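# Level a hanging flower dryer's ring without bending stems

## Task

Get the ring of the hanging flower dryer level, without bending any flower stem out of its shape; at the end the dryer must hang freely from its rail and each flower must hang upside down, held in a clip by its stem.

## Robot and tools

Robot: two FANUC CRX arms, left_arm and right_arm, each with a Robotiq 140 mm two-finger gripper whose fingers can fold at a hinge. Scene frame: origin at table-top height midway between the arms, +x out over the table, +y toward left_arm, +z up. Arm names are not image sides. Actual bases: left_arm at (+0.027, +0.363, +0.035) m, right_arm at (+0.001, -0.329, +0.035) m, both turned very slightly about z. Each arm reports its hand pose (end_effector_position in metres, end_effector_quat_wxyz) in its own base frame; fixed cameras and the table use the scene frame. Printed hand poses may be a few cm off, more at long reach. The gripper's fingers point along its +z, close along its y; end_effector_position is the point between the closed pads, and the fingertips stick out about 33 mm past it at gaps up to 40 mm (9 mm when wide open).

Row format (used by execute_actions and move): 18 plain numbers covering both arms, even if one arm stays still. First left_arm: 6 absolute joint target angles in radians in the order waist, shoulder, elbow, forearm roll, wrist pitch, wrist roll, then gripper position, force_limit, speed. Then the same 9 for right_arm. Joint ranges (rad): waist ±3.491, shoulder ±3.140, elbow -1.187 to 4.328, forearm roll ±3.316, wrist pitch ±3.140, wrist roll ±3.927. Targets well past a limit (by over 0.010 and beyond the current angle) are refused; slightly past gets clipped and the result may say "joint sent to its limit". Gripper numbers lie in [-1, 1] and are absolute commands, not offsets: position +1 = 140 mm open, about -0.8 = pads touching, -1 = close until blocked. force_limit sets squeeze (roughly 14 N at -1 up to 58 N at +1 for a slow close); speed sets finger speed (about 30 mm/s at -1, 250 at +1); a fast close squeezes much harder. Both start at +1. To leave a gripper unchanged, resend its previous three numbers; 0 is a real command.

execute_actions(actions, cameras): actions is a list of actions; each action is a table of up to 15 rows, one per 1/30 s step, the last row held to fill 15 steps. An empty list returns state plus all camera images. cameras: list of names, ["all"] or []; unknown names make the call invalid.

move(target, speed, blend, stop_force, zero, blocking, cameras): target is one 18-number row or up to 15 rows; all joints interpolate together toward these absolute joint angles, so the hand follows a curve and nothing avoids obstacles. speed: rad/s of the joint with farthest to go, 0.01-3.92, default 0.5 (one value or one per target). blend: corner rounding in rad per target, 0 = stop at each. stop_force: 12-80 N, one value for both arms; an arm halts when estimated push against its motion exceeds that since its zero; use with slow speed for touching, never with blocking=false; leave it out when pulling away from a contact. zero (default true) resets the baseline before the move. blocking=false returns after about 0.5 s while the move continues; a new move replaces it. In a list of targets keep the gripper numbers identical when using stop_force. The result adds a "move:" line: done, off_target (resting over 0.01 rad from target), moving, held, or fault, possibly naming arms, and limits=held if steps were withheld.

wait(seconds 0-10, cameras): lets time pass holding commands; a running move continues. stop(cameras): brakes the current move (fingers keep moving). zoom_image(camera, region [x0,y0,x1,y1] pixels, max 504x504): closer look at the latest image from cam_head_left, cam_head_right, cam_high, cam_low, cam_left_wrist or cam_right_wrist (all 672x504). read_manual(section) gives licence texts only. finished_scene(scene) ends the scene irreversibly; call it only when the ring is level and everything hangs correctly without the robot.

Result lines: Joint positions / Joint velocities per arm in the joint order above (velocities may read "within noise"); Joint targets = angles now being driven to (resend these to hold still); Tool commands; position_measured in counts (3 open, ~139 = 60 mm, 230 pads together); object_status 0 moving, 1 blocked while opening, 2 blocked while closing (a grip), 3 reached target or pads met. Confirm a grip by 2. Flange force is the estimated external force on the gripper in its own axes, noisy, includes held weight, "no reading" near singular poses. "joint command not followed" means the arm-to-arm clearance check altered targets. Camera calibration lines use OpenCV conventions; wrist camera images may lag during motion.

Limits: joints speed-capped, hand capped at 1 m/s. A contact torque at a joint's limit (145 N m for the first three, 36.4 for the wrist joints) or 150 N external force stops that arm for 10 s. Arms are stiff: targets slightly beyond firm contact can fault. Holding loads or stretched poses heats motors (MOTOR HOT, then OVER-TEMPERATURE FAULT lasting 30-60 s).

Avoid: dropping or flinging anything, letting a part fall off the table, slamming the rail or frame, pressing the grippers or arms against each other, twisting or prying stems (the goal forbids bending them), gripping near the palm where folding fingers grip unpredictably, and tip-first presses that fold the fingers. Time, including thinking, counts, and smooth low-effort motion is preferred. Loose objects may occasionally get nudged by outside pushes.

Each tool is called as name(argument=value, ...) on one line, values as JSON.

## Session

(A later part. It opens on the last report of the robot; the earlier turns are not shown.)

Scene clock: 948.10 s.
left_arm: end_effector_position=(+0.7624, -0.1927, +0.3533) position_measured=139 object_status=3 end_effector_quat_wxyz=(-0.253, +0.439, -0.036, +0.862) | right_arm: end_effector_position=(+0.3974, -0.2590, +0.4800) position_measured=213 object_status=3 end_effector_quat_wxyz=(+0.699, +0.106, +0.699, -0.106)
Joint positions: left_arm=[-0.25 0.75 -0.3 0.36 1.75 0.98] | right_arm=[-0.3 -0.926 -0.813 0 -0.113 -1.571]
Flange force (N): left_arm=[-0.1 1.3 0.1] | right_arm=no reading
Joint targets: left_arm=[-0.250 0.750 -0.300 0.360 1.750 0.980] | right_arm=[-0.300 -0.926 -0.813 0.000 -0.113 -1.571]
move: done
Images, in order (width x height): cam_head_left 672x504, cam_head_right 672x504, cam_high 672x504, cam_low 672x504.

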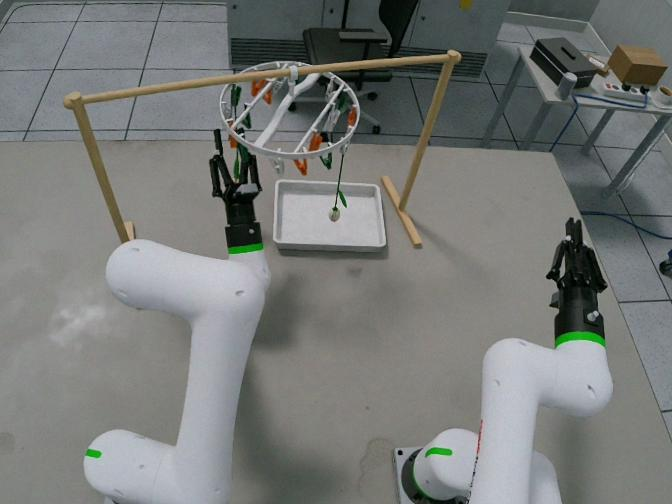

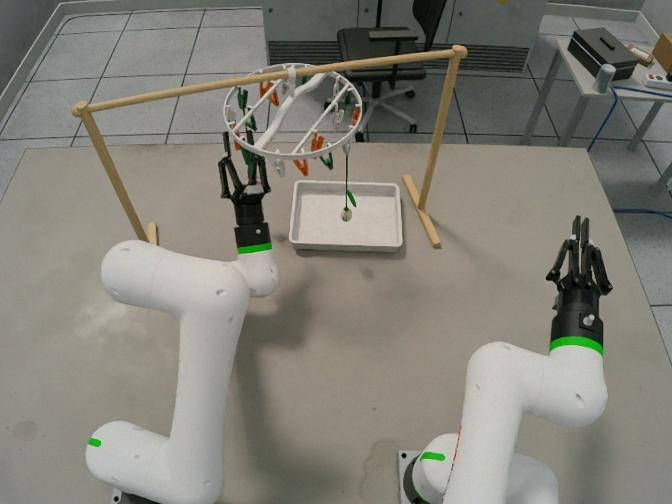

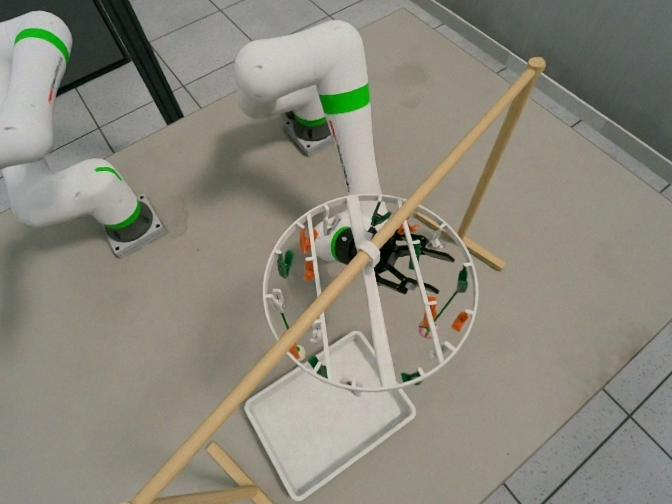

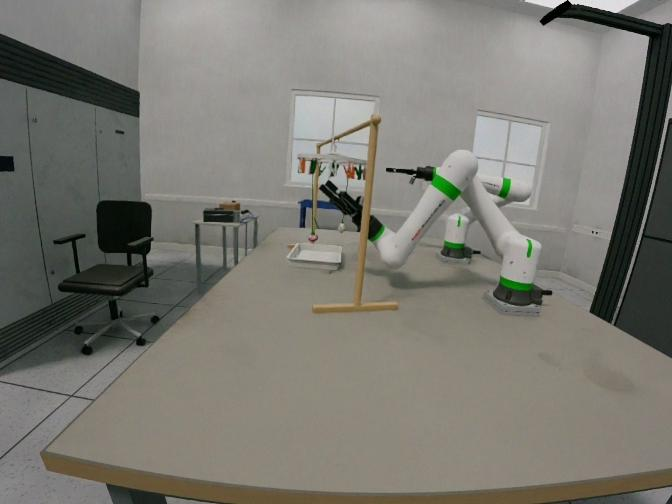

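move(target=[[-0.18,0.4,-0.6,0.36,1.5,0.6,-0.08,0.3,-1,-0.3,-0.9257,-0.8128,0,-0.1129,-1.571,-0.66,-1,-1],[-0.1,-0.3,-0.8,0.2,0.8,-0.5,-0.08,0.3,-1,-0.3,-0.9257,-0.8128,0,-0.1129,-1.571,-0.66,-1,-1],[0.2,-0.9257,-0.8128,0,-0.1129,-1.571,-0.08,0.3,-1,-0.3,-0.9257,-0.8128,0,-0.1129,-1.571,-0.66,-1,-1]], speed=0.5, blend=0.1)

wait(seconds=8, cameras=["cam_head_right","cam_high","cam_low"])

zoom_image(camera="cam_low", region=[280, 120, 420, 280])

zoom_image(camera="cam_head_right", region=[200, 40, 420, 240])

Scene clock: 961.70 s.
left_arm: end_effector_position=(+0.4729, -0.0368, +0.4799) position_measured=139 object_status=3 end_effector_quat_wxyz=(+0.704, -0.071, +0.704, +0.071) | right_arm: end_effector_position=(+0.3974, -0.2590, +0.4800) position_measured=213 object_status=3 end_effector_quat_wxyz=(+0.699, +0.106, +0.699, -0.106)
Joint positions: left_arm=[0.2 -0.926 -0.813 0 -0.113 -1.571] | right_arm=[-0.3 -0.926 -0.813 0 -0.113 -1.571]
Flange force (N): no reading
Joint targets: left_arm=[0.200 -0.926 -0.813 0.000 -0.113 -1.571] | right_arm=[-0.300 -0.926 -0.813 0.000 -0.113 -1.571]
move: done

Scene clock: 969.70 s.
left_arm: end_effector_position=(+0.4729, -0.0368, +0.4800) position_measured=139 object_status=3 end_effector_quat_wxyz=(+0.704, -0.071, +0.704, +0.071) | right_arm: end_effector_position=(+0.3974, -0.2590, +0.4800) position_measured=213 object_status=3 end_effector_quat_wxyz=(+0.699, +0.106, +0.699, -0.106)
Joint positions: left_arm=[0.2 -0.926 -0.813 0 -0.113 -1.571] | right_arm=[-0.3 -0.926 -0.813 0 -0.113 -1.571]
Flange force (N): no reading
Joint targets: left_arm=[0.200 -0.926 -0.813 0.000 -0.113 -1.571] | right_arm=[-0.300 -0.926 -0.813 0.000 -0.113 -1.571]
Tool commands: left_gripper/position=-0.08 left_gripper/force_limit=+0.3 left_gripper/speed=-1.0 right_gripper/position=-0.66 right_gripper/force_limit=-1.0 right_gripper/speed=-1.0
wait: 8.00 s; at rest by 0.17 s
Images, in order (width x height): cam_head_right 672x504, cam_high 672x504, cam_low 672x504.

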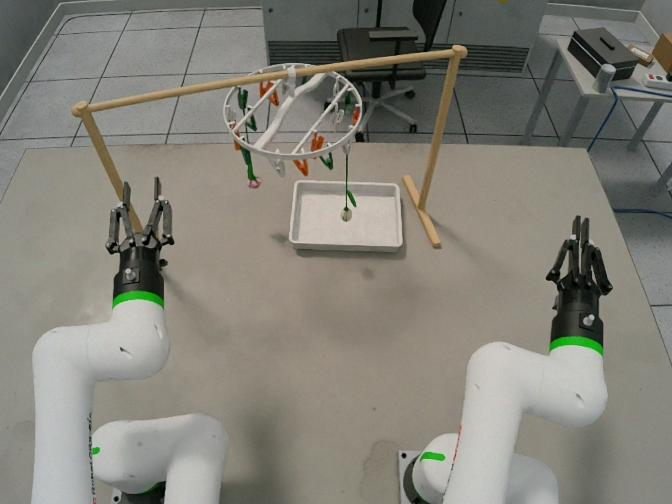

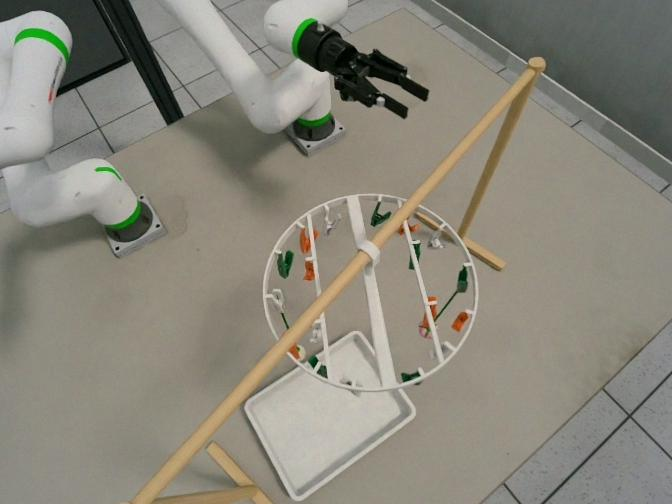

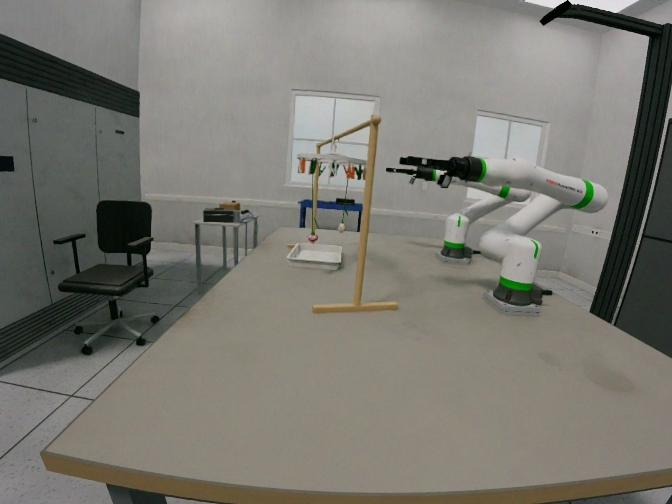

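Scaled by 3.150 from the camera's 672x504 image, which has a finer 960x720 frame.

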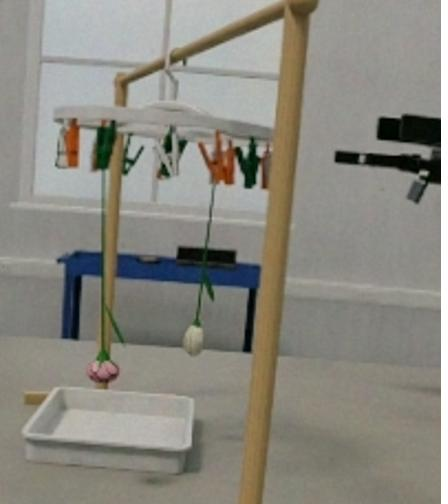

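Scaled by 2.291 from the camera's 672x504 image, which has a finer 960x720 frame.

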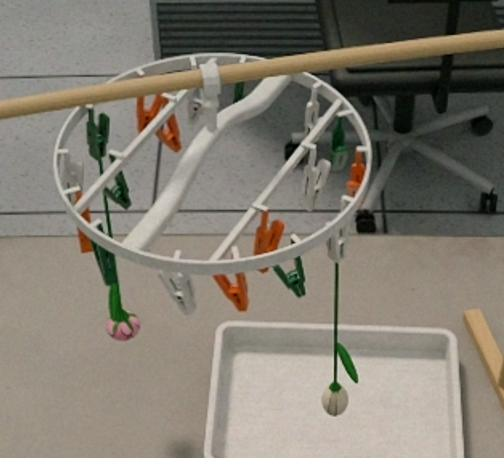

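zoom_image(camera="cam_low", region=[290, 140, 375, 200])

zoom_image(camera="cam_high", region=[250, 180, 500, 400])

Scaled by 5.929 from the camera's 672x504 image, which has a finer 960x720 frame.

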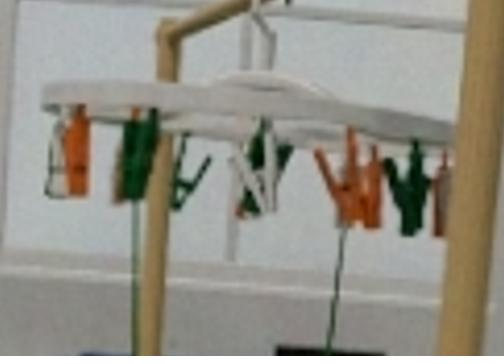

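Scaled by 2.016 from the camera's 672x504 image, which has a finer 960x720 frame.

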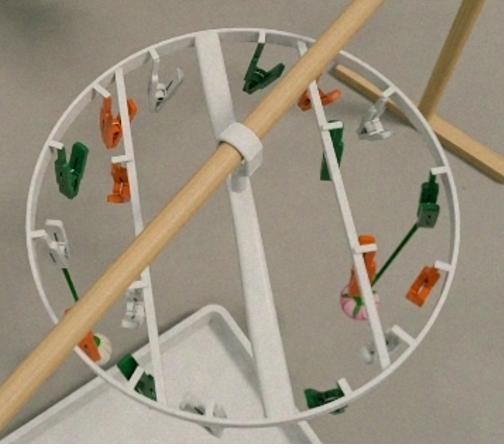

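finished_scene(scene=2)

The scene is finished: the task was done.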